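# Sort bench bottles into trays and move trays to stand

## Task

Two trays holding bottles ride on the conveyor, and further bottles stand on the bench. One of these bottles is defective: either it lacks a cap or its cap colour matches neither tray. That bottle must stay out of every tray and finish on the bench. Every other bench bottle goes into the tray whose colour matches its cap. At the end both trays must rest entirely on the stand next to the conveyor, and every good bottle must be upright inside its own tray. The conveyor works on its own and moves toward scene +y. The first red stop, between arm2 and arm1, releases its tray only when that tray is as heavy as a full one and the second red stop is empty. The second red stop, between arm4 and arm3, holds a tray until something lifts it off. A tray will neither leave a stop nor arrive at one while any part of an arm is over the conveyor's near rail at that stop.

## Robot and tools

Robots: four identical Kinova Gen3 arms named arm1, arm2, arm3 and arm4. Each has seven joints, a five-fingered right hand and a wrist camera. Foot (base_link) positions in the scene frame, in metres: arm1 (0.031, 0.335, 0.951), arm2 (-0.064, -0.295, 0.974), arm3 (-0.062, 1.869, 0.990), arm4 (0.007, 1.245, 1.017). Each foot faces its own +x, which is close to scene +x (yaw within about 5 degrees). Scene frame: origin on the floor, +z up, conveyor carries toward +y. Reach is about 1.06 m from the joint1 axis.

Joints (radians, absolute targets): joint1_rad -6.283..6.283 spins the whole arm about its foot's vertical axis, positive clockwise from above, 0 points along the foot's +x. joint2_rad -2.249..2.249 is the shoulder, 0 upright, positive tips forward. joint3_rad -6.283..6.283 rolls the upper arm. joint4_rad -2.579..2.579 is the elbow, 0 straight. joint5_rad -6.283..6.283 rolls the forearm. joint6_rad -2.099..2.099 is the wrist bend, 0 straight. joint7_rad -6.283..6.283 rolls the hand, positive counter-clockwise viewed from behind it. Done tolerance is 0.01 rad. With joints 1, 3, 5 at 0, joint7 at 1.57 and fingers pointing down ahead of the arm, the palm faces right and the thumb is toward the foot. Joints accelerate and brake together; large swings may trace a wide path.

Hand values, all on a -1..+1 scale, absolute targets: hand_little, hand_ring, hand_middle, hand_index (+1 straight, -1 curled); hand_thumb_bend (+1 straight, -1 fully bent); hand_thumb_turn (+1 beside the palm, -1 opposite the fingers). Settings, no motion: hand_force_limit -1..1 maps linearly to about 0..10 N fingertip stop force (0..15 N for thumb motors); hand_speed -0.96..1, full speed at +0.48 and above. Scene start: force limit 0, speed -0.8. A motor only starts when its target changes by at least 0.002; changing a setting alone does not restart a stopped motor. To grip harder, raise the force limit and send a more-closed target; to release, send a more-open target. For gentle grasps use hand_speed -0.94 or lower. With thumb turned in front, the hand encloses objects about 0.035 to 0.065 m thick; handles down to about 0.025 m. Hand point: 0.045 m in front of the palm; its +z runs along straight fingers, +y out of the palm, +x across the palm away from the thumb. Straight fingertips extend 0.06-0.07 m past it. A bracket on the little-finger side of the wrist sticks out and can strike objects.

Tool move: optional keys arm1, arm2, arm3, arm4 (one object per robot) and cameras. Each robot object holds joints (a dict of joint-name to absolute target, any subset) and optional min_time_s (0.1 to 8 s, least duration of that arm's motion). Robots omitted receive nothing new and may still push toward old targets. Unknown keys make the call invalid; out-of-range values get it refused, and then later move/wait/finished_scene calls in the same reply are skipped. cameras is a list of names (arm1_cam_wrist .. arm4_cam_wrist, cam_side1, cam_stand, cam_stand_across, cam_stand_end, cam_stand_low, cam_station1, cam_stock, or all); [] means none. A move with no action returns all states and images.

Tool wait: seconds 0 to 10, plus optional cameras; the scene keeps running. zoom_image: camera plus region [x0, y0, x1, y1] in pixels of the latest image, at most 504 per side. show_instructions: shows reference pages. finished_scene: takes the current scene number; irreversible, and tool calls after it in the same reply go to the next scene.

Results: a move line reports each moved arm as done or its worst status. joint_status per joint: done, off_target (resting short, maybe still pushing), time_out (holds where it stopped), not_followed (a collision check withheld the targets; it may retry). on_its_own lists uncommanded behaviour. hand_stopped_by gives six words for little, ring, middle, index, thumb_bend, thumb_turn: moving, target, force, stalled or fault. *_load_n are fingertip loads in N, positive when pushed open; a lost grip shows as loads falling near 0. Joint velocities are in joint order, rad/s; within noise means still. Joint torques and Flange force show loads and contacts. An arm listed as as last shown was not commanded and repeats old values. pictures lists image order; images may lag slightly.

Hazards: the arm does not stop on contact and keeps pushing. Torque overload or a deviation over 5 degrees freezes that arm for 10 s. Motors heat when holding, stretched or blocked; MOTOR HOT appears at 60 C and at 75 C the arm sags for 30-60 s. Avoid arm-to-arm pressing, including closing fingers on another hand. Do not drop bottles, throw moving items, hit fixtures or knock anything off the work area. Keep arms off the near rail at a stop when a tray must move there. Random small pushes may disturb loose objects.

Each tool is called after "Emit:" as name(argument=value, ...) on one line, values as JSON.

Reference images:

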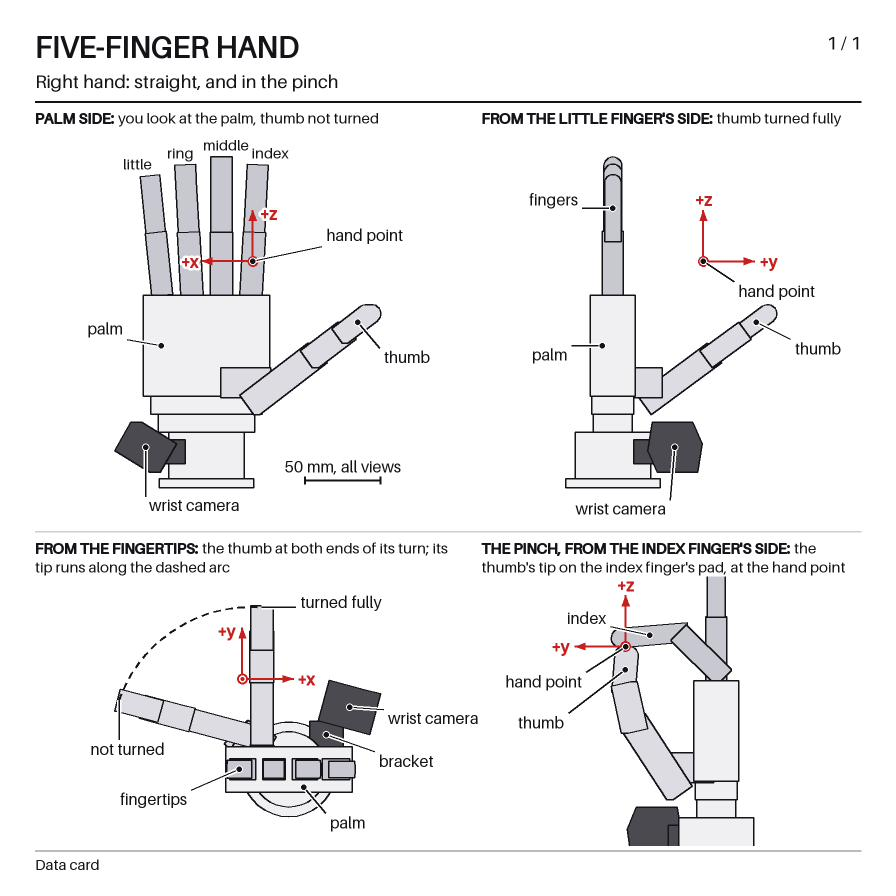

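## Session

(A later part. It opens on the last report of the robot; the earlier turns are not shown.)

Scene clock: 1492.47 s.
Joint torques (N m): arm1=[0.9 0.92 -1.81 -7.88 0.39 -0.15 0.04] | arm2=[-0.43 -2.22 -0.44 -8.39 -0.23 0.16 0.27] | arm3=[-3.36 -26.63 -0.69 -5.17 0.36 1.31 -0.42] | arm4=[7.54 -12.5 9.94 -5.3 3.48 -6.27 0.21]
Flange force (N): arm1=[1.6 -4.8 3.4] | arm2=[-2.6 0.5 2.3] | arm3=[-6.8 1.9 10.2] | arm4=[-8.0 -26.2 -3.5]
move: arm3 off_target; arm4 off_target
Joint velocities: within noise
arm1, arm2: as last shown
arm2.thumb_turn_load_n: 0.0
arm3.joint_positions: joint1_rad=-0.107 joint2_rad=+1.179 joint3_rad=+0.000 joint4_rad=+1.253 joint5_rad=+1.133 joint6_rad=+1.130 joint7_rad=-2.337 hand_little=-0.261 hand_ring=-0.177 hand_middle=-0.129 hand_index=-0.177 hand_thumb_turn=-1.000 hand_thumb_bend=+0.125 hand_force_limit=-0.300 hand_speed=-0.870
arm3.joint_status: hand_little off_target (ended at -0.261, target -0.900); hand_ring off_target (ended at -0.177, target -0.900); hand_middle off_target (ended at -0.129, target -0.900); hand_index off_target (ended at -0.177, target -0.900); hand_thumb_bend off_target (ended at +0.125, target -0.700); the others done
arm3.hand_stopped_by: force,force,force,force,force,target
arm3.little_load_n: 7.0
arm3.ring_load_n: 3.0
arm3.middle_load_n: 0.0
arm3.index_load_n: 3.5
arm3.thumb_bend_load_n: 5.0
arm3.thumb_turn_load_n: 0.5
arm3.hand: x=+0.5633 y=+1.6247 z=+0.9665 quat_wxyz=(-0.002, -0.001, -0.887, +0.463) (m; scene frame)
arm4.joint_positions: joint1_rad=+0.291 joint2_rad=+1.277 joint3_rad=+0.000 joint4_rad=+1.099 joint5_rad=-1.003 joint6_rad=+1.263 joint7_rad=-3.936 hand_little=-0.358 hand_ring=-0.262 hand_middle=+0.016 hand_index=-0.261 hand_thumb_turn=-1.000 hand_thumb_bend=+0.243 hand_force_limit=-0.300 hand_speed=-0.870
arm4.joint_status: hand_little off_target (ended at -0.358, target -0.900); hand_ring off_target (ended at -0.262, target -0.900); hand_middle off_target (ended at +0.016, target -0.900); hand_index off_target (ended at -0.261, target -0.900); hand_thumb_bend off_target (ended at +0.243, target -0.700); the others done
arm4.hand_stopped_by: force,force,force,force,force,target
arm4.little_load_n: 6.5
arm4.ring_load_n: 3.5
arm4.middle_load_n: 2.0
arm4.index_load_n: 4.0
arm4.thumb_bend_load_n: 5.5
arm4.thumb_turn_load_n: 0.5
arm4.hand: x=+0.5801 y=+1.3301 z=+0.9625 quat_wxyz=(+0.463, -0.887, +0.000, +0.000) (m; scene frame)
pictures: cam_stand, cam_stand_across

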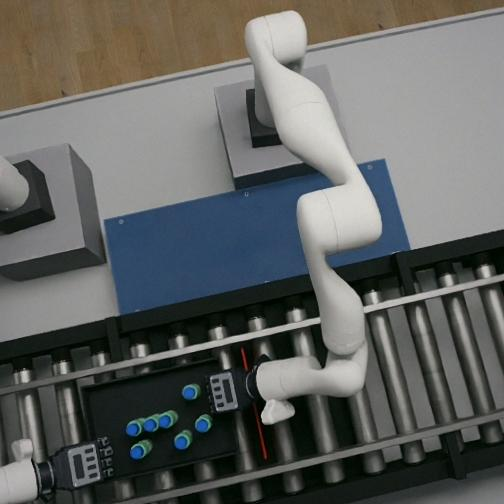

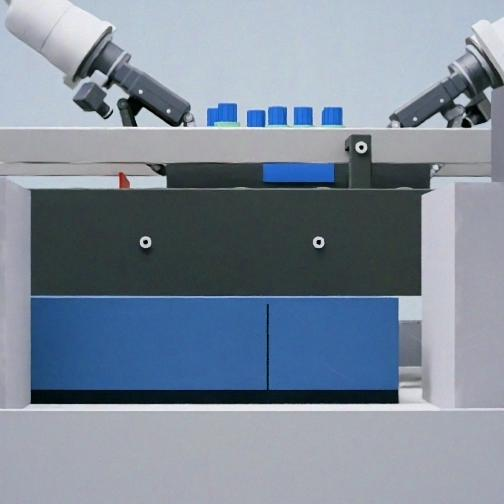

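Emit:
move(arm4={"joints":{"hand_middle":0.05,"hand_index":0.05,"hand_ring":0.05,"hand_little":0.05,"hand_thumb_bend":0.5,"hand_speed":-0.7}}, arm3={"joints":{"hand_middle":0.05,"hand_index":0.05,"hand_ring":0.05,"hand_little":0.05,"hand_thumb_bend":0.4,"hand_speed":-0.7}})

Emit:
move(arm4={"joints":{"joint1_rad":0.2914,"joint2_rad":1.2654,"joint3_rad":0,"joint4_rad":1.104,"joint5_rad":-1.0016,"joint6_rad":1.2662,"joint7_rad":-3.9418},"min_time_s":0.8}, arm3={"joints":{"joint1_rad":-0.1073,"joint2_rad":1.1732,"joint3_rad":0,"joint4_rad":1.2548,"joint5_rad":1.1316,"joint6_rad":1.1314,"joint7_rad":-2.3332},"min_time_s":0.8})

Emit:
move(arm4={"joints":{"hand_middle":-0.9,"hand_index":-0.9,"hand_ring":-0.9,"hand_little":-0.9,"hand_thumb_bend":-0.7,"hand_force_limit":-0.5,"hand_speed":-0.87}}, arm3={"joints":{"hand_middle":-0.9,"hand_index":-0.9,"hand_ring":-0.9,"hand_little":-0.9,"hand_thumb_bend":-0.7,"hand_force_limit":-0.5,"hand_speed":-0.87}})

Scene clock: 1502.53 s.
Joint torques (N m): arm1=[0.83 0.93 -1.82 -7.86 0.39 -0.15 0.03] | arm2=[-0.43 -2.21 -0.47 -8.36 -0.24 0.15 0.26] | arm3=[0.54 -24.73 2.19 -5.17 1.36 1.39 -0.44] | arm4=[-0.44 -7.72 4.87 -4.91 1.83 -6.83 0.58]
Flange force (N): arm1=[1.6 -4.9 3.4] | arm2=[-2.6 0.3 2.2] | arm3=[-4.9 2.8 1.6] | arm4=[-13.8 -26.4 -20.5]
move: arm3 done; arm4 done
Joint velocities: within noise
arm1.joint_positions: joint1_rad=-0.800 joint2_rad=-0.378 joint3_rad=+0.000 joint4_rad=+1.600 joint5_rad=+0.300 joint6_rad=+1.900 joint7_rad=-2.000 hand_little=-1.000 hand_ring=-1.000 hand_middle=+0.200 hand_index=+0.200 hand_thumb_turn=-1.000 hand_thumb_bend=+0.700 hand_force_limit=-0.300 hand_speed=+0.000
arm1.joint_status: not commanded
arm1.hand_stopped_by: target,target,target,target,target,target
arm1.little_load_n: 0.0
arm1.ring_load_n: 0.0
arm1.middle_load_n: 0.0
arm1.index_load_n: 0.0
arm1.thumb_bend_load_n: 0.0
arm1.thumb_turn_load_n: 0.0
arm1.hand: x=+0.2241 y=+0.4359 z=+1.4130 quat_wxyz=(-0.088, +0.176, -0.975, +0.102) (m; scene frame)
arm2: as last shown
arm2.index_load_n: 0.5
arm3.joint_positions: joint1_rad=-0.107 joint2_rad=+1.179 joint3_rad=+0.000 joint4_rad=+1.253 joint5_rad=+1.133 joint6_rad=+1.130 joint7_rad=-2.337 hand_little=+0.050 hand_ring=+0.050 hand_middle=+0.050 hand_index=+0.050 hand_thumb_turn=-1.000 hand_thumb_bend=+0.400 hand_force_limit=-0.300 hand_speed=-0.700
arm3.joint_status: all done
arm3.hand_stopped_by: target,target,target,target,target,target
arm3.little_load_n: 0.0
arm3.ring_load_n: 0.0
arm3.middle_load_n: 0.0
arm3.index_load_n: 0.0
arm3.thumb_bend_load_n: 0.0
arm3.thumb_turn_load_n: 0.0
arm3.hand: x=+0.5633 y=+1.6247 z=+0.9665 quat_wxyz=(-0.002, -0.001, -0.887, +0.463) (m; scene frame)
arm4.joint_positions: joint1_rad=+0.291 joint2_rad=+1.277 joint3_rad=+0.000 joint4_rad=+1.099 joint5_rad=-1.003 joint6_rad=+1.263 joint7_rad=-3.936 hand_little=+0.050 hand_ring=+0.050 hand_middle=+0.048 hand_index=+0.050 hand_thumb_turn=-1.000 hand_thumb_bend=+0.500 hand_force_limit=-0.300 hand_speed=-0.700
arm4.joint_status: all done
arm4.hand_stopped_by: target,target,target,target,target,target
arm4.little_load_n: 0.0
arm4.ring_load_n: 0.0
arm4.middle_load_n: -11.5
arm4.index_load_n: 0.0
arm4.thumb_bend_load_n: 0.0
arm4.thumb_turn_load_n: 0.0
arm4.hand: x=+0.5801 y=+1.3301 z=+0.9625 quat_wxyz=(+0.463, -0.887, +0.000, +0.000) (m; scene frame)
pictures: none

Scene clock: 1503.63 s.
Joint torques (N m): arm1=[0.86 0.88 -1.85 -7.87 0.39 -0.15 0.05] | arm2=[-0.41 -2.24 -0.42 -8.37 -0.23 0.15 0.26] | arm3=[0.5 -24.68 2.21 -5.22 1.42 1.38 -0.41] | arm4=[-0.42 -24 -1.75 -5.64 -1.27 1.32 -0.35]
Flange force (N): arm1=[1.5 -4.9 3.4] | arm2=[-2.6 0.5 2.1] | arm3=[-4.7 2.8 1.5] | arm4=[-1.6 1.8 0.5]
move: arm3 done; arm4 done
Joint velocities: within noise
arm1, arm2: as last shown
arm1.little_load_n: -0.5
arm2.index_load_n: 0.0
arm3.joint_positions: joint1_rad=-0.107 joint2_rad=+1.173 joint3_rad=+0.000 joint4_rad=+1.255 joint5_rad=+1.132 joint6_rad=+1.131 joint7_rad=-2.333 hand_little=+0.050 hand_ring=+0.050 hand_middle=+0.050 hand_index=+0.050 hand_thumb_turn=-1.000 hand_thumb_bend=+0.400 hand_force_limit=-0.300 hand_speed=-0.700
arm3.joint_status: all done
arm3.hand_stopped_by: target,target,target,target,target,target
arm3.little_load_n: 0.0
arm3.ring_load_n: 0.0
arm3.middle_load_n: 0.0
arm3.index_load_n: 0.0
arm3.thumb_bend_load_n: 0.0
arm3.thumb_turn_load_n: 0.0
arm3.hand: x=+0.5632 y=+1.6247 z=+0.9695 quat_wxyz=(-0.002, -0.001, -0.887, +0.463) (m; scene frame)
arm4.joint_positions: joint1_rad=+0.291 joint2_rad=+1.265 joint3_rad=+0.000 joint4_rad=+1.104 joint5_rad=-1.002 joint6_rad=+1.266 joint7_rad=-3.942 hand_little=+0.050 hand_ring=+0.050 hand_middle=+0.049 hand_index=+0.050 hand_thumb_turn=-1.000 hand_thumb_bend=+0.500 hand_force_limit=-0.300 hand_speed=-0.700
arm4.joint_status: all done
arm4.hand_stopped_by: target,target,target,target,target,target
arm4.little_load_n: 0.0
arm4.ring_load_n: 0.0
arm4.middle_load_n: 0.0
arm4.index_load_n: 0.0
arm4.thumb_bend_load_n: 0.5
arm4.thumb_turn_load_n: 0.0
arm4.hand: x=+0.5801 y=+1.3302 z=+0.9685 quat_wxyz=(+0.463, -0.887, +0.000, +0.000) (m; scene frame)
pictures: none

Scene clock: 1508.67 s.
Joint torques (N m): arm1=[0.87 0.92 -1.8 -7.87 0.4 -0.12 0.04] | arm2=[-0.4 -2.21 -0.47 -8.36 -0.24 0.16 0.28] | arm3=[-2.02 -26.12 0.29 -5.28 0.73 1.37 -0.45] | arm4=[2.32 -26.09 0.08 -6.94 -1.2 0.59 -0.23]
Flange force (N): arm1=[1.6 -4.8 3.5] | arm2=[-2.6 0.4 2.1] | arm3=[-6.0 2.4 7.4] | arm4=[-2.2 1.4 5.4]
move: arm3 off_target; arm4 off_target
Joint velocities: within noise
arm1: as last shown
arm1.little_load_n: 0.0
arm2.joint_positions: joint1_rad=+0.900 joint2_rad=-0.372 joint3_rad=+0.000 joint4_rad=+1.600 joint5_rad=+0.000 joint6_rad=+1.950 joint7_rad=-1.900 hand_little=-1.000 hand_ring=-1.000 hand_middle=+0.200 hand_index=+0.200 hand_thumb_turn=-1.000 hand_thumb_bend=+0.680 hand_force_limit=-0.300 hand_speed=-0.800
arm2.joint_status: not commanded
arm2.hand_stopped_by: target,target,target,target,target,target
arm2.little_load_n: 0.0
arm2.ring_load_n: 0.0
arm2.middle_load_n: 0.0
arm2.index_load_n: 0.0
arm2.thumb_bend_load_n: 0.0
arm2.thumb_turn_load_n: 0.0
arm2.hand: x=+0.0552 y=-0.4345 z=+1.4321 quat_wxyz=(+0.020, -0.614, -0.789, -0.005) (m; scene frame)
arm3.joint_positions: joint1_rad=-0.107 joint2_rad=+1.173 joint3_rad=+0.000 joint4_rad=+1.255 joint5_rad=+1.132 joint6_rad=+1.131 joint7_rad=-2.333 hand_little=-0.261 hand_ring=-0.177 hand_middle=-0.129 hand_index=-0.177 hand_thumb_turn=-1.000 hand_thumb_bend=+0.130 hand_force_limit=-0.500 hand_speed=-0.870
arm3.joint_status: hand_little off_target (ended at -0.261, target -0.900); hand_ring off_target (ended at -0.177, target -0.900); hand_middle off_target (ended at -0.129, target -0.900); hand_index off_target (ended at -0.177, target -0.900); hand_thumb_bend off_target (ended at +0.130, target -0.700); the others done
arm3.hand_stopped_by: force,force,force,force,force,target
arm3.little_load_n: 5.5
arm3.ring_load_n: 1.5
arm3.middle_load_n: 0.0
arm3.index_load_n: 2.5
arm3.thumb_bend_load_n: 4.0
arm3.thumb_turn_load_n: 0.5
arm3.hand: x=+0.5633 y=+1.6248 z=+0.9694 quat_wxyz=(-0.002, -0.001, -0.887, +0.463) (m; scene frame)
arm4.joint_positions: joint1_rad=+0.291 joint2_rad=+1.265 joint3_rad=+0.000 joint4_rad=+1.104 joint5_rad=-1.002 joint6_rad=+1.266 joint7_rad=-3.942 hand_little=-0.311 hand_ring=-0.226 hand_middle=-0.178 hand_index=-0.226 hand_thumb_turn=-1.000 hand_thumb_bend=+0.199 hand_force_limit=-0.500 hand_speed=-0.870
arm4.joint_status: hand_little off_target (ended at -0.311, target -0.900); hand_ring off_target (ended at -0.226, target -0.900); hand_middle off_target (ended at -0.178, target -0.900); hand_index off_target (ended at -0.226, target -0.900); hand_thumb_bend off_target (ended at +0.199, target -0.700); the others done
arm4.hand_stopped_by: force,force,force,force,force,target
arm4.little_load_n: 2.5
arm4.ring_load_n: 2.0
arm4.middle_load_n: 1.0
arm4.index_load_n: 3.5
arm4.thumb_bend_load_n: 5.0
arm4.thumb_turn_load_n: 0.0
arm4.hand: x=+0.5801 y=+1.3302 z=+0.9685 quat_wxyz=(+0.463, -0.887, +0.000, +0.000) (m; scene frame)
pictures: none

Emit:
move(arm4={"joints":{"hand_middle":-0.85,"hand_index":-0.85,"hand_ring":-0.85,"hand_little":-0.85,"hand_thumb_bend":-0.65,"hand_force_limit":0.2,"hand_speed":-0.9}}, arm3={"joints":{"hand_middle":-0.85,"hand_index":-0.85,"hand_ring":-0.85,"hand_little":-0.85,"hand_thumb_bend":-0.65,"hand_force_limit":0.2,"hand_speed":-0.9}})

Scene clock: 1511.83 s.
Joint torques (N m): arm1=[0.89 0.89 -1.85 -7.86 0.37 -0.17 0.03] | arm2=[-0.39 -2.16 -0.46 -8.33 -0.25 0.16 0.29] | arm3=[-2.83 -27.43 -0.02 -4.71 0.38 2.14 -0.26] | arm4=[4.66 -28.09 1.35 -8.6 -1.52 -0.43 -0.13]
Flange force (N): arm1=[1.5 -5.0 3.4] | arm2=[-2.6 0.4 2.1] | arm3=[-8.8 3.9 11.5] | arm4=[-4.2 0.9 8.8]
move: arm3 off_target; arm4 off_target
Joint velocities: within noise
arm1, arm2: as last shown
arm3.joint_positions: joint1_rad=-0.107 joint2_rad=+1.173 joint3_rad=+0.000 joint4_rad=+1.255 joint5_rad=+1.132 joint6_rad=+1.131 joint7_rad=-2.333 hand_little=-0.268 hand_ring=-0.193 hand_middle=-0.153 hand_index=-0.184 hand_thumb_turn=-1.000 hand_thumb_bend=+0.121 hand_force_limit=+0.200 hand_speed=-0.900
arm3.joint_status: hand_little off_target (ended at -0.268, target -0.850); hand_ring off_target (ended at -0.193, target -0.850); hand_middle off_target (ended at -0.153, target -0.850); hand_index off_target (ended at -0.184, target -0.850); hand_thumb_bend off_target (ended at +0.121, target -0.650); the others done
arm3.hand_stopped_by: force,force,force,force,force,target
arm3.little_load_n: 5.5
arm3.ring_load_n: 7.0
arm3.middle_load_n: 10.5
arm3.index_load_n: 4.0
arm3.thumb_bend_load_n: 8.5
arm3.thumb_turn_load_n: 1.0
arm3.hand: x=+0.5633 y=+1.6247 z=+0.9694 quat_wxyz=(-0.002, -0.001, -0.887, +0.463) (m; scene frame)
arm4.joint_positions: joint1_rad=+0.291 joint2_rad=+1.265 joint3_rad=+0.000 joint4_rad=+1.104 joint5_rad=-1.002 joint6_rad=+1.266 joint7_rad=-3.942 hand_little=-0.327 hand_ring=-0.242 hand_middle=-0.194 hand_index=-0.233 hand_thumb_turn=-1.000 hand_thumb_bend=+0.191 hand_force_limit=+0.200 hand_speed=-0.900
arm4.joint_status: hand_little off_target (ended at -0.327, target -0.850); hand_ring off_target (ended at -0.242, target -0.850); hand_middle off_target (ended at -0.194, target -0.850); hand_index off_target (ended at -0.233, target -0.850); hand_thumb_bend off_target (ended at +0.191, target -0.650); the others done
arm4.hand_stopped_by: force,force,force,force,force,target
arm4.little_load_n: 7.0
arm4.ring_load_n: 8.0
arm4.middle_load_n: 10.5
arm4.index_load_n: 5.0
arm4.thumb_bend_load_n: 9.5
arm4.thumb_turn_load_n: 1.0
arm4.hand: x=+0.5801 y=+1.3303 z=+0.9685 quat_wxyz=(+0.463, -0.887, +0.000, +0.000) (m; scene frame)
pictures: none

Emit:
move(arm4={"joints":{"joint1_rad":0.2914,"joint2_rad":1.254,"joint3_rad":0,"joint4_rad":1.1088,"joint5_rad":-0.9999,"joint6_rad":1.2697,"joint7_rad":-3.9476},"min_time_s":1}, arm3={"joints":{"joint1_rad":-0.1073,"joint2_rad":1.1618,"joint3_rad":0,"joint4_rad":1.2582,"joint5_rad":1.1283,"joint6_rad":1.1348,"joint7_rad":-2.3252},"min_time_s":1}, cameras=["cam_stand_across","cam_stand_end","cam_stand"])

Emit:
zoom_image(camera="cam_stand_across", region=[100, 40, 460, 240])

Emit:
zoom_image(camera="cam_stand_end", region=[20, 60, 180, 200])

Scene clock: 1522.70 s.
Joint torques (N m): arm1=[0.84 0.94 -1.87 -7.85 0.4 -0.17 0.05] | arm2=[-0.42 -2.16 -0.47 -8.4 -0.25 0.15 0.29] | arm3=[-3.54 -27.72 -0.64 -4.87 0.19 2.03 -0.25] | arm4=[5.82 -30.15 1.66 -9.35 -1.67 -0.19 -0.13]
Flange force (N): arm1=[1.6 -5.0 3.4] | arm2=[-2.5 0.3 2.3] | arm3=[-8.8 3.6 12.9] | arm4=[-3.9 2.7 12.5]
move: arm3 done; arm4 done
Joint velocities: within noise
arm1, arm2: as last shown
arm1.ring_load_n: -0.5
arm3.joint_positions: joint1_rad=-0.107 joint2_rad=+1.162 joint3_rad=+0.000 joint4_rad=+1.258 joint5_rad=+1.128 joint6_rad=+1.135 joint7_rad=-2.325 hand_little=-0.268 hand_ring=-0.193 hand_middle=-0.153 hand_index=-0.184 hand_thumb_turn=-1.000 hand_thumb_bend=+0.121 hand_force_limit=+0.200 hand_speed=-0.900
arm3.joint_status: all done
arm3.hand_stopped_by: force,force,force,force,force,target
arm3.little_load_n: 5.5
arm3.ring_load_n: 7.0
arm3.middle_load_n: 10.5
arm3.index_load_n: 4.5
arm3.thumb_bend_load_n: 8.5
arm3.thumb_turn_load_n: 1.0
arm3.hand: x=+0.5633 y=+1.6248 z=+0.9755 quat_wxyz=(-0.002, -0.001, -0.887, +0.463) (m; scene frame)
arm4.joint_positions: joint1_rad=+0.291 joint2_rad=+1.254 joint3_rad=+0.000 joint4_rad=+1.109 joint5_rad=-1.000 joint6_rad=+1.270 joint7_rad=-3.948 hand_little=-0.327 hand_ring=-0.242 hand_middle=-0.194 hand_index=-0.233 hand_thumb_turn=-1.000 hand_thumb_bend=+0.191 hand_force_limit=+0.200 hand_speed=-0.900
arm4.joint_status: all done
arm4.hand_stopped_by: force,force,force,force,force,target
arm4.little_load_n: 7.0
arm4.ring_load_n: 8.5
arm4.middle_load_n: 11.0
arm4.index_load_n: 5.0
arm4.thumb_bend_load_n: 9.5
arm4.thumb_turn_load_n: 1.0
arm4.hand: x=+0.5802 y=+1.3301 z=+0.9745 quat_wxyz=(+0.462, -0.887, +0.000, +0.000) (m; scene frame)
pictures: cam_stand, cam_stand_across, cam_stand_end

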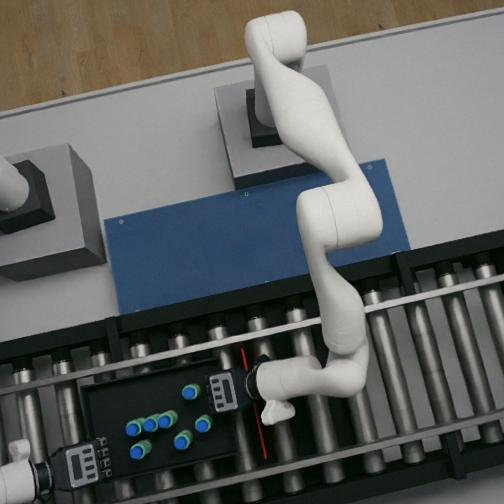

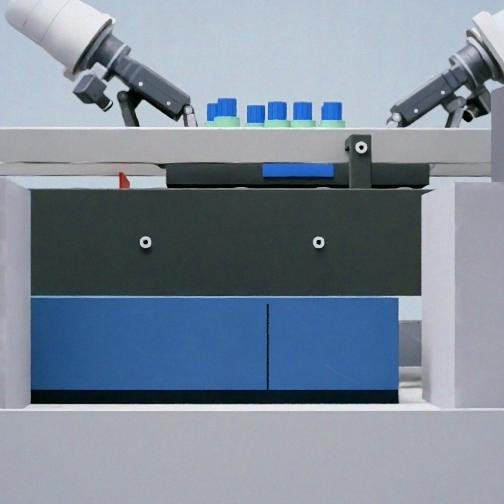

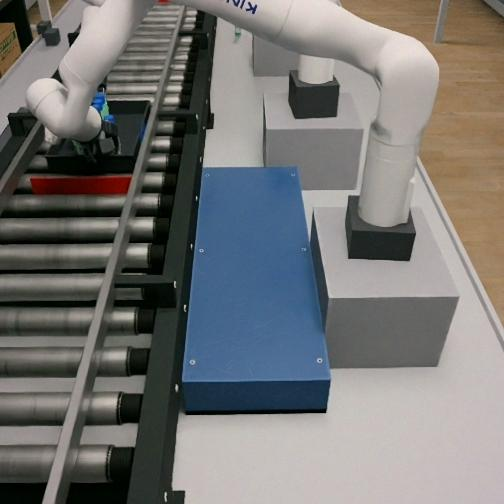

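Scaled by 1.400 from the camera's 504x504 image, which has a finer 720x720 frame.

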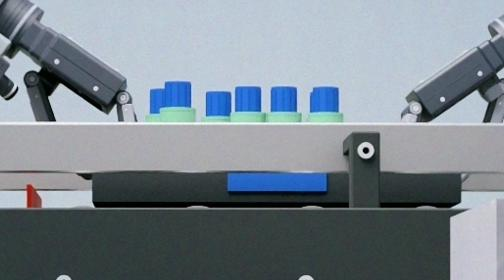

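Scaled by 3.150 from the camera's 504x504 image, which has a finer 720x720 frame.

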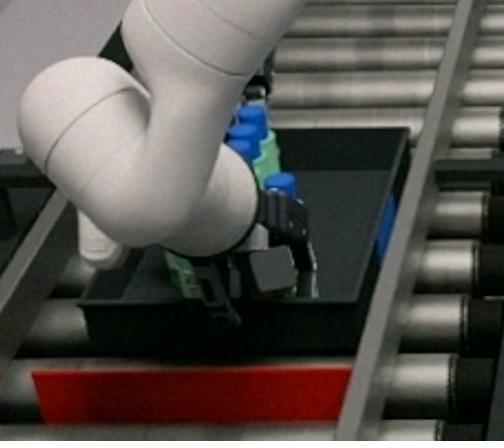

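Emit:
move(arm4={"joints":{"joint1_rad":0.2914,"joint2_rad":1.2353,"joint3_rad":0,"joint4_rad":1.1162,"joint5_rad":-0.997,"joint6_rad":1.2758,"joint7_rad":-3.9575},"min_time_s":1.5}, arm3={"joints":{"joint1_rad":-0.1073,"joint2_rad":1.1432,"joint3_rad":0,"joint4_rad":1.2633,"joint5_rad":1.1226,"joint6_rad":1.1406,"joint7_rad":-2.3118},"min_time_s":1.5}, cameras=["cam_stand_across","cam_stand_end","cam_stand"])

Emit:
zoom_image(camera="cam_stand_across", region=[100, 40, 460, 240])

Emit:
zoom_image(camera="cam_stand_end", region=[20, 60, 180, 200])

Scene clock: 1533.07 s.
Joint torques (N m): arm1=[0.9 0.91 -1.84 -7.86 0.39 -0.15 0.03] | arm2=[-0.42 -2.2 -0.45 -8.38 -0.24 0.16 0.25] | arm3=[-3.81 -27.63 -0.89 -4.9 0.12 1.99 -0.29] | arm4=[6.06 -30.11 1.82 -9.57 -1.72 -0.35 -0.15]
Flange force (N): arm1=[1.5 -4.9 3.4] | arm2=[-2.6 0.3 2.2] | arm3=[-9.1 3.2 13.3] | arm4=[-4.3 2.5 12.6]
move: arm3 done; arm4 done
Joint velocities: within noise
arm1, arm2: as last shown
arm1.ring_load_n: 0.0
arm3.joint_positions: joint1_rad=-0.107 joint2_rad=+1.143 joint3_rad=+0.000 joint4_rad=+1.263 joint5_rad=+1.123 joint6_rad=+1.141 joint7_rad=-2.312 hand_little=-0.268 hand_ring=-0.193 hand_middle=-0.153 hand_index=-0.184 hand_thumb_turn=-1.000 hand_thumb_bend=+0.121 hand_force_limit=+0.200 hand_speed=-0.900
arm3.joint_status: all done
arm3.hand_stopped_by: force,force,force,force,force,target
arm3.little_load_n: 5.5
arm3.ring_load_n: 7.0
arm3.middle_load_n: 11.0
arm3.index_load_n: 4.5
arm3.thumb_bend_load_n: 8.5
arm3.thumb_turn_load_n: 1.0
arm3.hand: x=+0.5632 y=+1.6248 z=+0.9855 quat_wxyz=(-0.002, -0.001, -0.887, +0.463) (m; scene frame)
arm4.joint_positions: joint1_rad=+0.291 joint2_rad=+1.235 joint3_rad=+0.000 joint4_rad=+1.116 joint5_rad=-0.997 joint6_rad=+1.276 joint7_rad=-3.958 hand_little=-0.327 hand_ring=-0.242 hand_middle=-0.194 hand_index=-0.233 hand_thumb_turn=-1.000 hand_thumb_bend=+0.191 hand_force_limit=+0.200 hand_speed=-0.900
arm4.joint_status: all done
arm4.hand_stopped_by: force,force,force,force,force,target
arm4.little_load_n: 7.0
arm4.ring_load_n: 8.5
arm4.middle_load_n: 11.5
arm4.index_load_n: 5.0
arm4.thumb_bend_load_n: 9.5
arm4.thumb_turn_load_n: 1.0
arm4.hand: x=+0.5802 y=+1.3301 z=+0.9845 quat_wxyz=(+0.463, -0.887, +0.000, +0.000) (m; scene frame)
pictures: cam_stand, cam_stand_across, cam_stand_end

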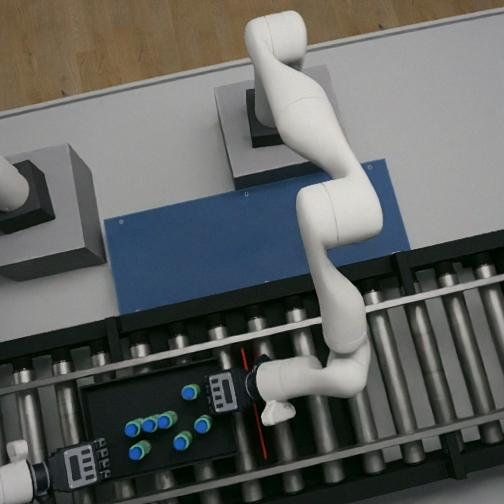

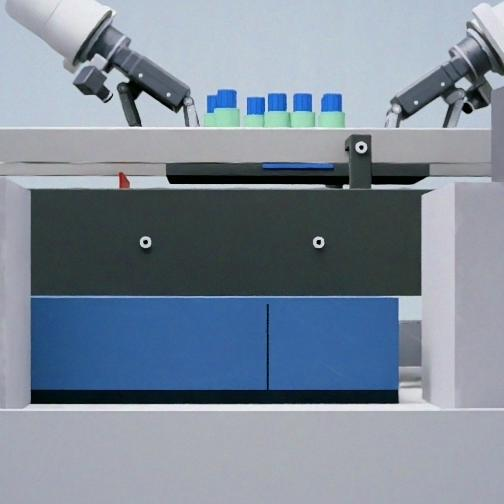

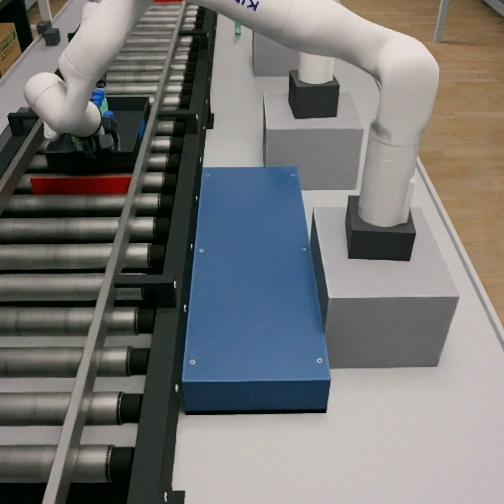

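Scaled by 1.400 from the camera's 504x504 image, which has a finer 720x720 frame.

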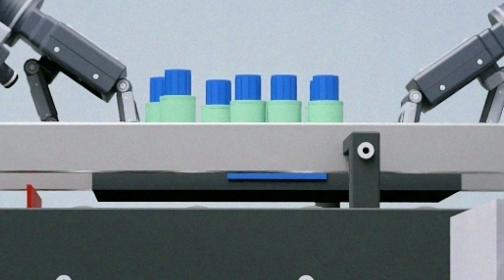

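Scaled by 3.150 from the camera's 504x504 image, which has a finer 720x720 frame.

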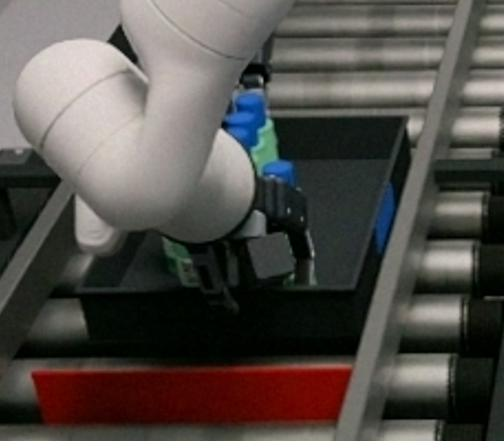

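Emit:
move(arm4={"joints":{"joint1_rad":0.2914,"joint2_rad":1.1006,"joint3_rad":0,"joint4_rad":1.1446,"joint5_rad":-0.9729,"joint6_rad":1.3347,"joint7_rad":-4.0494},"min_time_s":4}, arm3={"joints":{"joint1_rad":-0.1073,"joint2_rad":1.009,"joint3_rad":0,"joint4_rad":1.2755,"joint5_rad":1.0762,"joint6_rad":1.1961,"joint7_rad":-2.1938},"min_time_s":4}, cameras=["cam_stand_across","cam_stand_end","cam_stand"])

Emit:
zoom_image(camera="cam_stand_end", region=[20, 40, 180, 180])

Scene clock: 1544.67 s.
Joint torques (N m): arm1=[0.94 0.91 -1.84 -7.86 0.38 -0.15 0.04] | arm2=[-0.39 -2.2 -0.44 -8.35 -0.24 0.14 0.26] | arm3=[-4.74 -27.28 -1.74 -5.59 -0.22 1.94 -0.31] | arm4=[7.4 -29.42 3.16 -10.47 -1.47 -1.04 -0.04]
Flange force (N): arm1=[1.5 -4.9 3.4] | arm2=[-2.6 0.4 2.1] | arm3=[-10.2 1.5 14.6] | arm4=[-3.9 1.3 14.1]
move: arm3 done; arm4 done
Joint velocities: within noise
arm1, arm2: as last shown
arm1.ring_load_n: 0.5
arm2.index_load_n: 0.5
arm3.joint_positions: joint1_rad=-0.107 joint2_rad=+1.009 joint3_rad=+0.000 joint4_rad=+1.275 joint5_rad=+1.076 joint6_rad=+1.196 joint7_rad=-2.194 hand_little=-0.268 hand_ring=-0.193 hand_middle=-0.153 hand_index=-0.184 hand_thumb_turn=-1.000 hand_thumb_bend=+0.122 hand_force_limit=+0.200 hand_speed=-0.900
arm3.joint_status: all done
arm3.hand_stopped_by: force,force,force,force,force,target
arm3.little_load_n: 6.5
arm3.ring_load_n: 7.5
arm3.middle_load_n: 11.5
arm3.index_load_n: 4.5
arm3.thumb_bend_load_n: 8.5
arm3.thumb_turn_load_n: 1.0
arm3.hand: x=+0.5629 y=+1.6249 z=+1.0626 quat_wxyz=(-0.002, -0.001, -0.887, +0.463) (m; scene frame)
arm4.joint_positions: joint1_rad=+0.291 joint2_rad=+1.101 joint3_rad=+0.000 joint4_rad=+1.145 joint5_rad=-0.973 joint6_rad=+1.335 joint7_rad=-4.049 hand_little=-0.327 hand_ring=-0.242 hand_middle=-0.194 hand_index=-0.233 hand_thumb_turn=-1.000 hand_thumb_bend=+0.191 hand_force_limit=+0.200 hand_speed=-0.900
arm4.joint_status: all done
arm4.hand_stopped_by: force,force,force,force,force,target
arm4.little_load_n: 8.0
arm4.ring_load_n: 9.5
arm4.middle_load_n: 11.5
arm4.index_load_n: 5.0
arm4.thumb_bend_load_n: 9.5
arm4.thumb_turn_load_n: 1.0
arm4.hand: x=+0.5802 y=+1.3300 z=+1.0615 quat_wxyz=(+0.463, -0.887, +0.000, +0.000) (m; scene frame)
pictures: cam_stand, cam_stand_across, cam_stand_end

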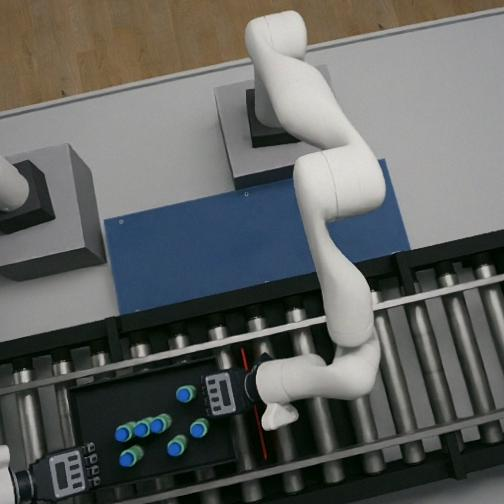

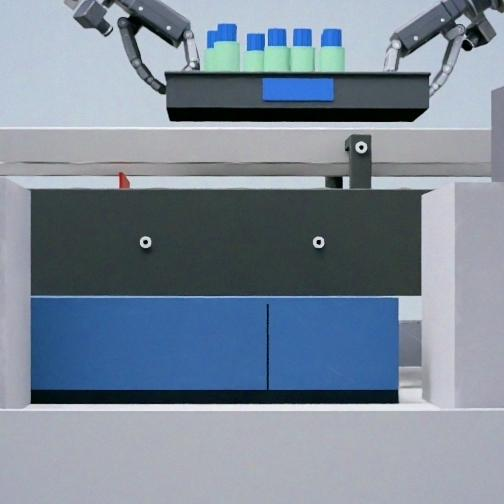

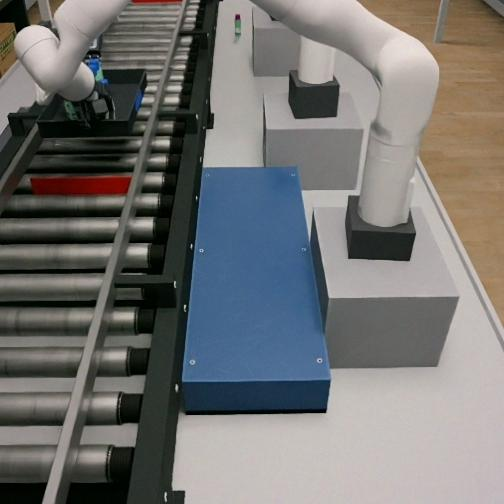

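Scaled by 3.150 from the camera's 504x504 image, which has a finer 720x720 frame.

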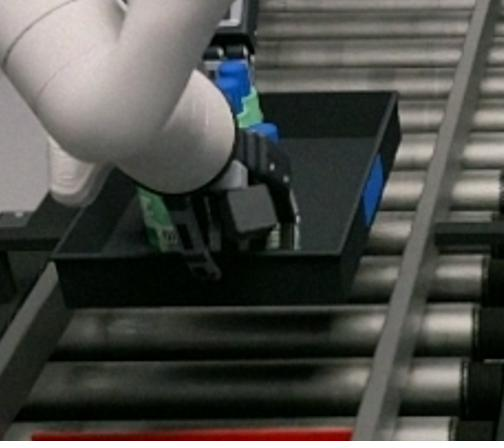

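Emit:
move(arm4={"joints":{"joint1_rad":0.1804,"joint2_rad":0.9806,"joint3_rad":0,"joint4_rad":1.4582,"joint5_rad":-1.0922,"joint6_rad":1.1668,"joint7_rad":-3.9176},"min_time_s":3}, arm3={"joints":{"joint1_rad":-0.2447,"joint2_rad":0.9192,"joint3_rad":0,"joint4_rad":1.5049,"joint5_rad":1.0439,"joint6_rad":1.213,"joint7_rad":-2.3749},"min_time_s":3}, cameras=["cam_stand_across","cam_stand"])

Scene clock: 1602.17 s.
Joint torques (N m): arm1=[0.86 0.9 -1.84 -7.87 0.37 -0.17 0.05] | arm2=[-0.4 -2.18 -0.45 -8.32 -0.24 0.14 0.27] | arm3=[-4.83 -25.04 -2.44 -4.83 -0.56 1.68 -0.27] | arm4=[7.34 -26.64 4.07 -9.38 -1.37 -0.87 -0.07]
Flange force (N): arm1=[1.5 -4.9 3.4] | arm2=[-2.6 0.4 2.0] | arm3=[-9.1 1.8 14.7] | arm4=[-5.3 0.9 14.7]
move: arm3 done; arm4 done
Joint velocities: within noise
arm1, arm2: as last shown
arm1.ring_load_n: 0.0
arm1.thumb_bend_load_n: -0.5
arm2.index_load_n: 0.0
arm3.joint_positions: joint1_rad=-0.245 joint2_rad=+0.919 joint3_rad=+0.000 joint4_rad=+1.505 joint5_rad=+1.044 joint6_rad=+1.213 joint7_rad=-2.375 hand_little=-0.268 hand_ring=-0.192 hand_middle=-0.153 hand_index=-0.184 hand_thumb_turn=-1.000 hand_thumb_bend=+0.122 hand_force_limit=+0.200 hand_speed=-0.900
arm3.joint_status: all done
arm3.hand_stopped_by: force,force,force,force,force,target
arm3.little_load_n: 6.0
arm3.ring_load_n: 7.5
arm3.middle_load_n: 11.5
arm3.index_load_n: 4.5
arm3.thumb_bend_load_n: 8.5
arm3.thumb_turn_load_n: 1.0
arm3.hand: x=+0.5075 y=+1.6984 z=+1.0621 quat_wxyz=(-0.002, -0.001, -0.887, +0.463) (m; scene frame)
arm4.joint_positions: joint1_rad=+0.180 joint2_rad=+0.981 joint3_rad=+0.000 joint4_rad=+1.458 joint5_rad=-1.092 joint6_rad=+1.167 joint7_rad=-3.918 hand_little=-0.327 hand_ring=-0.242 hand_middle=-0.194 hand_index=-0.233 hand_thumb_turn=-1.000 hand_thumb_bend=+0.191 hand_force_limit=+0.200 hand_speed=-0.900
arm4.joint_status: all done
arm4.hand_stopped_by: force,force,force,force,force,target
arm4.little_load_n: 8.0
arm4.ring_load_n: 9.0
arm4.middle_load_n: 11.0
arm4.index_load_n: 5.0
arm4.thumb_bend_load_n: 9.5
arm4.thumb_turn_load_n: 1.0
arm4.hand: x=+0.5248 y=+1.4035 z=+1.0616 quat_wxyz=(+0.462, -0.887, +0.000, +0.000) (m; scene frame)
pictures: cam_stand, cam_stand_across

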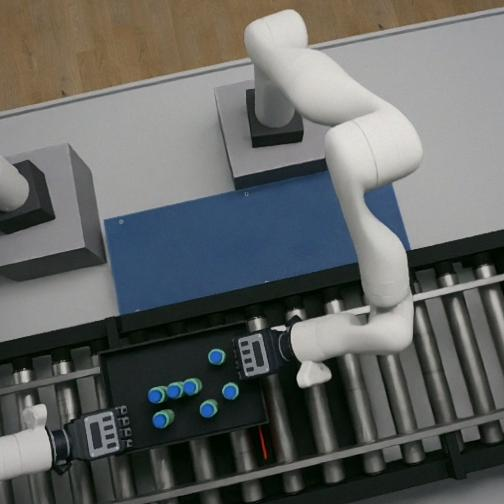

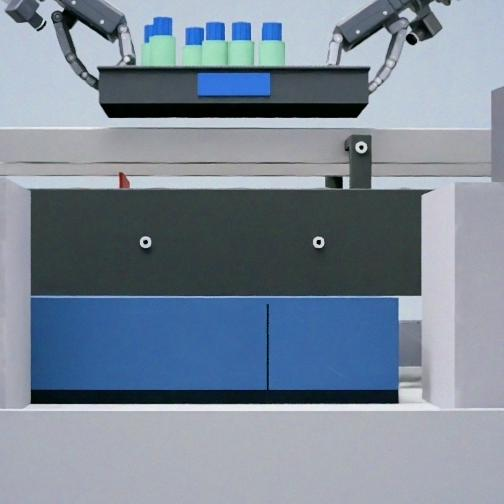

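Emit:
move(arm4={"joints":{"joint1_rad":0.0413,"joint2_rad":0.897,"joint3_rad":0,"joint4_rad":1.6958,"joint5_rad":-1.262,"joint6_rad":1.0324,"joint7_rad":-3.7935},"min_time_s":2.5}, arm3={"joints":{"joint1_rad":-0.4068,"joint2_rad":0.8589,"joint3_rad":0,"joint4_rad":1.6663,"joint5_rad":0.9659,"joint6_rad":1.2436,"joint7_rad":-2.5223},"min_time_s":2.5})

Emit:
move(arm4={"joints":{"joint1_rad":-0.1309,"joint2_rad":0.8413,"joint3_rad":0,"joint4_rad":1.8732,"joint5_rad":-1.4835,"joint6_rad":0.9293,"joint7_rad":-3.6695},"min_time_s":2.5}, arm3={"joints":{"joint1_rad":-0.5905,"joint2_rad":0.824,"joint3_rad":0,"joint4_rad":1.7645,"joint5_rad":0.848,"joint6_rad":1.2846,"joint7_rad":-2.6399},"min_time_s":2.5}, cameras=["cam_stand"])

Emit:
move(arm4={"joints":{"joint1_rad":-0.3361,"joint2_rad":0.8091,"joint3_rad":0,"joint4_rad":1.9899,"joint5_rad":-1.7443,"joint6_rad":0.8559,"joint7_rad":-3.5574},"min_time_s":2.5}, arm3={"joints":{"joint1_rad":-0.7866,"joint2_rad":0.8123,"joint3_rad":0,"joint4_rad":1.7984,"joint5_rad":0.7031,"joint6_rad":1.3396,"joint7_rad":-2.7305},"min_time_s":2.5})

Emit:
move(arm4={"joints":{"joint1_rad":-0.5638,"joint2_rad":0.7967,"joint3_rad":0,"joint4_rad":2.0399,"joint5_rad":-2.0133,"joint6_rad":0.7983,"joint7_rad":-3.4794},"min_time_s":2.5}, arm3={"joints":{"joint1_rad":-0.9811,"joint2_rad":0.8232,"joint3_rad":0,"joint4_rad":1.7669,"joint5_rad":0.5498,"joint6_rad":1.4149,"joint7_rad":-2.8008},"min_time_s":2.5}, cameras=["cam_stand","cam_stand_end"])

Scene clock: 1613.70 s.
Joint torques (N m): arm1=[0.87 0.93 -1.85 -7.86 0.39 -0.18 0.03] | arm2=[-0.41 -2.2 -0.43 -8.37 -0.24 0.14 0.27] | arm3=[-4.92 -23.36 -3.15 -4.51 -0.88 1.34 -0.23] | arm4=[7.56 -24.33 5.16 -7.91 -1.15 -0.81 -0.06]
Flange force (N): arm1=[1.6 -5.0 3.4] | arm2=[-2.5 0.5 2.2] | arm3=[-8.6 1.9 15.0] | arm4=[-5.7 0.5 15.9]
move: arm3 done; arm4 done
Joint velocities: within noise
arm1.joint_positions: joint1_rad=-0.800 joint2_rad=-0.378 joint3_rad=+0.000 joint4_rad=+1.600 joint5_rad=+0.300 joint6_rad=+1.900 joint7_rad=-2.000 hand_little=-1.000 hand_ring=-1.000 hand_middle=+0.200 hand_index=+0.200 hand_thumb_turn=-1.000 hand_thumb_bend=+0.700 hand_force_limit=-0.300 hand_speed=+0.000
arm1.joint_status: not commanded
arm1.hand_stopped_by: target,target,target,target,target,target
arm1.little_load_n: 0.0
arm1.ring_load_n: 0.0
arm1.middle_load_n: 0.0
arm1.index_load_n: 0.0
arm1.thumb_bend_load_n: 0.0
arm1.thumb_turn_load_n: 0.0
arm1.hand: x=+0.2241 y=+0.4359 z=+1.4130 quat_wxyz=(-0.088, +0.176, -0.975, +0.102) (m; scene frame)
arm2: as last shown
arm3.joint_positions: joint1_rad=-0.407 joint2_rad=+0.859 joint3_rad=+0.000 joint4_rad=+1.666 joint5_rad=+0.966 joint6_rad=+1.244 joint7_rad=-2.522 hand_little=-0.268 hand_ring=-0.192 hand_middle=-0.153 hand_index=-0.184 hand_thumb_turn=-1.000 hand_thumb_bend=+0.122 hand_force_limit=+0.200 hand_speed=-0.900
arm3.joint_status: all done
arm3.hand_stopped_by: force,force,force,force,force,target
arm3.little_load_n: 6.0
arm3.ring_load_n: 7.5
arm3.middle_load_n: 11.5
arm3.index_load_n: 5.0
arm3.thumb_bend_load_n: 8.5
arm3.thumb_turn_load_n: 1.5
arm3.hand: x=+0.4521 y=+1.7719 z=+1.0618 quat_wxyz=(-0.002, -0.001, -0.887, +0.463) (m; scene frame)
arm4.joint_positions: joint1_rad=+0.041 joint2_rad=+0.897 joint3_rad=+0.000 joint4_rad=+1.696 joint5_rad=-1.262 joint6_rad=+1.032 joint7_rad=-3.793 hand_little=-0.327 hand_ring=-0.242 hand_middle=-0.194 hand_index=-0.233 hand_thumb_turn=-1.000 hand_thumb_bend=+0.191 hand_force_limit=+0.200 hand_speed=-0.900
arm4.joint_status: all done
arm4.hand_stopped_by: force,force,force,force,force,target
arm4.little_load_n: 8.0
arm4.ring_load_n: 9.0
arm4.middle_load_n: 11.0
arm4.index_load_n: 6.0
arm4.thumb_bend_load_n: 9.0
arm4.thumb_turn_load_n: 1.0
arm4.hand: x=+0.4695 y=+1.4770 z=+1.0618 quat_wxyz=(+0.463, -0.887, +0.000, +0.000) (m; scene frame)
pictures: none

Scene clock: 1616.50 s.
Joint torques (N m): arm1=[0.86 0.92 -1.84 -7.82 0.37 -0.15 0.04] | arm2=[-0.4 -2.2 -0.41 -8.37 -0.25 0.15 0.26] | arm3=[-5.18 -22.32 -3.82 -4.92 -1.17 0.94 -0.21] | arm4=[7.73 -22.44 5.92 -6.27 -1.01 -0.9 -0.02]
Flange force (N): arm1=[1.5 -5.0 3.3] | arm2=[-2.5 0.5 2.2] | arm3=[-8.0 1.5 15.9] | arm4=[-6.3 0.2 16.9]
move: arm3 done; arm4 done
Joint velocities: within noise
arm1, arm2: as last shown
arm3.joint_positions: joint1_rad=-0.590 joint2_rad=+0.824 joint3_rad=+0.000 joint4_rad=+1.765 joint5_rad=+0.848 joint6_rad=+1.285 joint7_rad=-2.640 hand_little=-0.268 hand_ring=-0.192 hand_middle=-0.153 hand_index=-0.184 hand_thumb_turn=-1.000 hand_thumb_bend=+0.122 hand_force_limit=+0.200 hand_speed=-0.900
arm3.joint_status: all done
arm3.hand_stopped_by: force,force,force,force,force,target
arm3.little_load_n: 5.5
arm3.ring_load_n: 7.5
arm3.middle_load_n: 12.0
arm3.index_load_n: 5.5
arm3.thumb_bend_load_n: 8.0
arm3.thumb_turn_load_n: 1.5
arm3.hand: x=+0.3967 y=+1.8453 z=+1.0614 quat_wxyz=(-0.002, -0.001, -0.887, +0.463) (m; scene frame)
arm4.joint_positions: joint1_rad=-0.131 joint2_rad=+0.841 joint3_rad=+0.000 joint4_rad=+1.873 joint5_rad=-1.483 joint6_rad=+0.929 joint7_rad=-3.669 hand_little=-0.327 hand_ring=-0.242 hand_middle=-0.194 hand_index=-0.233 hand_thumb_turn=-1.000 hand_thumb_bend=+0.191 hand_force_limit=+0.200 hand_speed=-0.900
arm4.joint_status: all done
arm4.hand_stopped_by: force,force,force,force,force,target
arm4.little_load_n: 8.0
arm4.ring_load_n: 9.0
arm4.middle_load_n: 11.5
arm4.index_load_n: 6.0
arm4.thumb_bend_load_n: 9.0
arm4.thumb_turn_load_n: 1.5
arm4.hand: x=+0.4141 y=+1.5505 z=+1.0620 quat_wxyz=(+0.463, -0.887, +0.000, +0.000) (m; scene frame)
pictures: cam_stand

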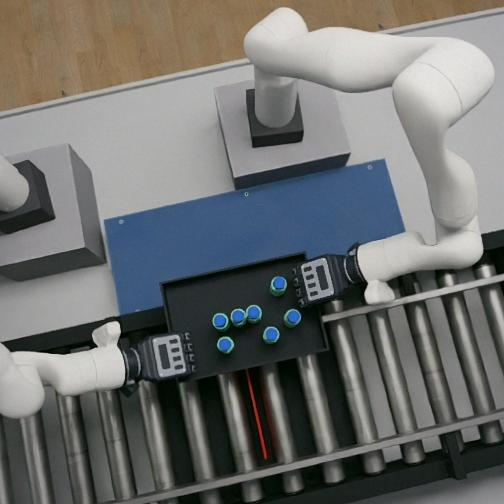

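Scene clock: 1619.30 s.
Joint torques (N m): arm1=[0.88 0.89 -1.86 -7.83 0.39 -0.14 0.05] | arm2=[-0.41 -2.21 -0.49 -8.39 -0.23 0.16 0.27] | arm3=[-5.26 -22.2 -4.26 -5.98 -1.36 0.5 -0.13] | arm4=[7.7 -20.89 6.49 -4.37 -0.86 -0.97 -0.01]
Flange force (N): arm1=[1.4 -4.9 3.4] | arm2=[-2.6 0.3 2.3] | arm3=[-7.4 1.2 16.6] | arm4=[-7.0 0.0 17.7]
move: arm3 done; arm4 done
Joint velocities: within noise
arm1: as last shown
arm2.joint_positions: joint1_rad=+0.900 joint2_rad=-0.372 joint3_rad=+0.000 joint4_rad=+1.600 joint5_rad=+0.000 joint6_rad=+1.950 joint7_rad=-1.900 hand_little=-1.000 hand_ring=-1.000 hand_middle=+0.200 hand_index=+0.200 hand_thumb_turn=-1.000 hand_thumb_bend=+0.680 hand_force_limit=-0.300 hand_speed=-0.800
arm2.joint_status: not commanded
arm2.hand_stopped_by: target,target,target,target,target,target
arm2.little_load_n: 0.0
arm2.ring_load_n: 0.0
arm2.middle_load_n: 0.0
arm2.index_load_n: 0.0
arm2.thumb_bend_load_n: 0.0
arm2.thumb_turn_load_n: 0.0
arm2.hand: x=+0.0552 y=-0.4345 z=+1.4321 quat_wxyz=(+0.020, -0.614, -0.789, -0.005) (m; scene frame)
arm3.joint_positions: joint1_rad=-0.787 joint2_rad=+0.812 joint3_rad=+0.000 joint4_rad=+1.798 joint5_rad=+0.703 joint6_rad=+1.340 joint7_rad=-2.730 hand_little=-0.268 hand_ring=-0.192 hand_middle=-0.153 hand_index=-0.184 hand_thumb_turn=-1.000 hand_thumb_bend=+0.122 hand_force_limit=+0.200 hand_speed=-0.900
arm3.joint_status: all done
arm3.hand_stopped_by: force,force,force,force,force,target
arm3.little_load_n: 5.5
arm3.ring_load_n: 7.5
arm3.middle_load_n: 12.5
arm3.index_load_n: 6.0
arm3.thumb_bend_load_n: 8.5
arm3.thumb_turn_load_n: 1.5
arm3.hand: x=+0.3414 y=+1.9188 z=+1.0610 quat_wxyz=(-0.002, -0.001, -0.887, +0.463) (m; scene frame)
arm4.joint_positions: joint1_rad=-0.336 joint2_rad=+0.809 joint3_rad=+0.000 joint4_rad=+1.990 joint5_rad=-1.744 joint6_rad=+0.856 joint7_rad=-3.557 hand_little=-0.327 hand_ring=-0.242 hand_middle=-0.194 hand_index=-0.233 hand_thumb_turn=-1.000 hand_thumb_bend=+0.191 hand_force_limit=+0.200 hand_speed=-0.900
arm4.joint_status: all done
arm4.hand_stopped_by: force,force,force,force,force,target
arm4.little_load_n: 8.0
arm4.ring_load_n: 9.0
arm4.middle_load_n: 11.5
arm4.index_load_n: 6.0
arm4.thumb_bend_load_n: 8.5
arm4.thumb_turn_load_n: 1.5
arm4.hand: x=+0.3586 y=+1.6240 z=+1.0621 quat_wxyz=(+0.462, -0.887, +0.000, +0.000) (m; scene frame)
pictures: none

Scene clock: 1622.13 s.
Joint torques (N m): arm1=[0.87 0.93 -1.83 -7.85 0.37 -0.16 0.05] | arm2=[-0.38 -2.23 -0.48 -8.38 -0.24 0.16 0.29] | arm3=[-5.3 -22.9 -4.62 -7.76 -1.58 0.03 -0.16] | arm4=[7.81 -19.89 6.95 -2.47 -0.81 -1.2 0.03]
Flange force (N): arm1=[1.6 -4.9 3.3] | arm2=[-2.7 0.4 2.2] | arm3=[-6.9 0.2 17.9] | arm4=[-7.2 -0.8 18.3]
move: arm3 done; arm4 done
Joint velocities: within noise
arm1, arm2: as last shown
arm1.middle_load_n: -0.5
arm2.ring_load_n: 0.5
arm3.joint_positions: joint1_rad=-0.981 joint2_rad=+0.823 joint3_rad=+0.000 joint4_rad=+1.767 joint5_rad=+0.550 joint6_rad=+1.415 joint7_rad=-2.801 hand_little=-0.268 hand_ring=-0.192 hand_middle=-0.153 hand_index=-0.184 hand_thumb_turn=-1.000 hand_thumb_bend=+0.122 hand_force_limit=+0.200 hand_speed=-0.900
arm3.joint_status: all done
arm3.hand_stopped_by: force,force,force,force,force,target
arm3.little_load_n: 5.5
arm3.ring_load_n: 7.5
arm3.middle_load_n: 13.0
arm3.index_load_n: 6.5
arm3.thumb_bend_load_n: 8.0
arm3.thumb_turn_load_n: 1.5
arm3.hand: x=+0.2860 y=+1.9923 z=+1.0606 quat_wxyz=(-0.002, -0.001, -0.887, +0.463) (m; scene frame)
arm4.joint_positions: joint1_rad=-0.564 joint2_rad=+0.797 joint3_rad=+0.000 joint4_rad=+2.040 joint5_rad=-2.013 joint6_rad=+0.798 joint7_rad=-3.479 hand_little=-0.327 hand_ring=-0.242 hand_middle=-0.194 hand_index=-0.233 hand_thumb_turn=-1.000 hand_thumb_bend=+0.191 hand_force_limit=+0.200 hand_speed=-0.900
arm4.joint_status: all done
arm4.hand_stopped_by: force,force,force,force,force,target
arm4.little_load_n: 8.5
arm4.ring_load_n: 9.0
arm4.middle_load_n: 12.0
arm4.index_load_n: 6.5
arm4.thumb_bend_load_n: 8.5
arm4.thumb_turn_load_n: 1.0
arm4.hand: x=+0.3033 y=+1.6975 z=+1.0623 quat_wxyz=(+0.462, -0.887, +0.000, +0.000) (m; scene frame)
pictures: cam_stand, cam_stand_end

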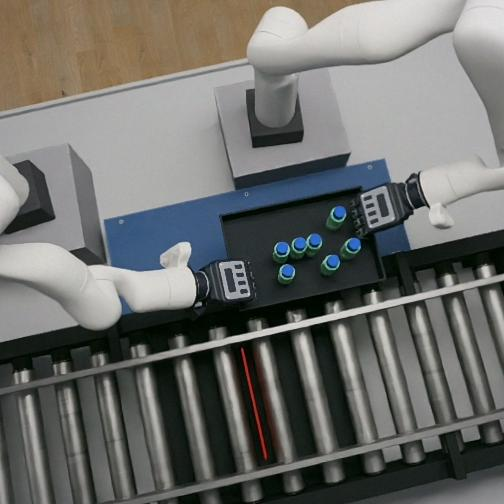

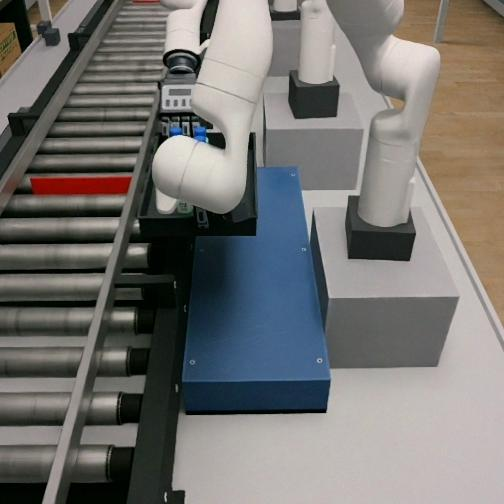

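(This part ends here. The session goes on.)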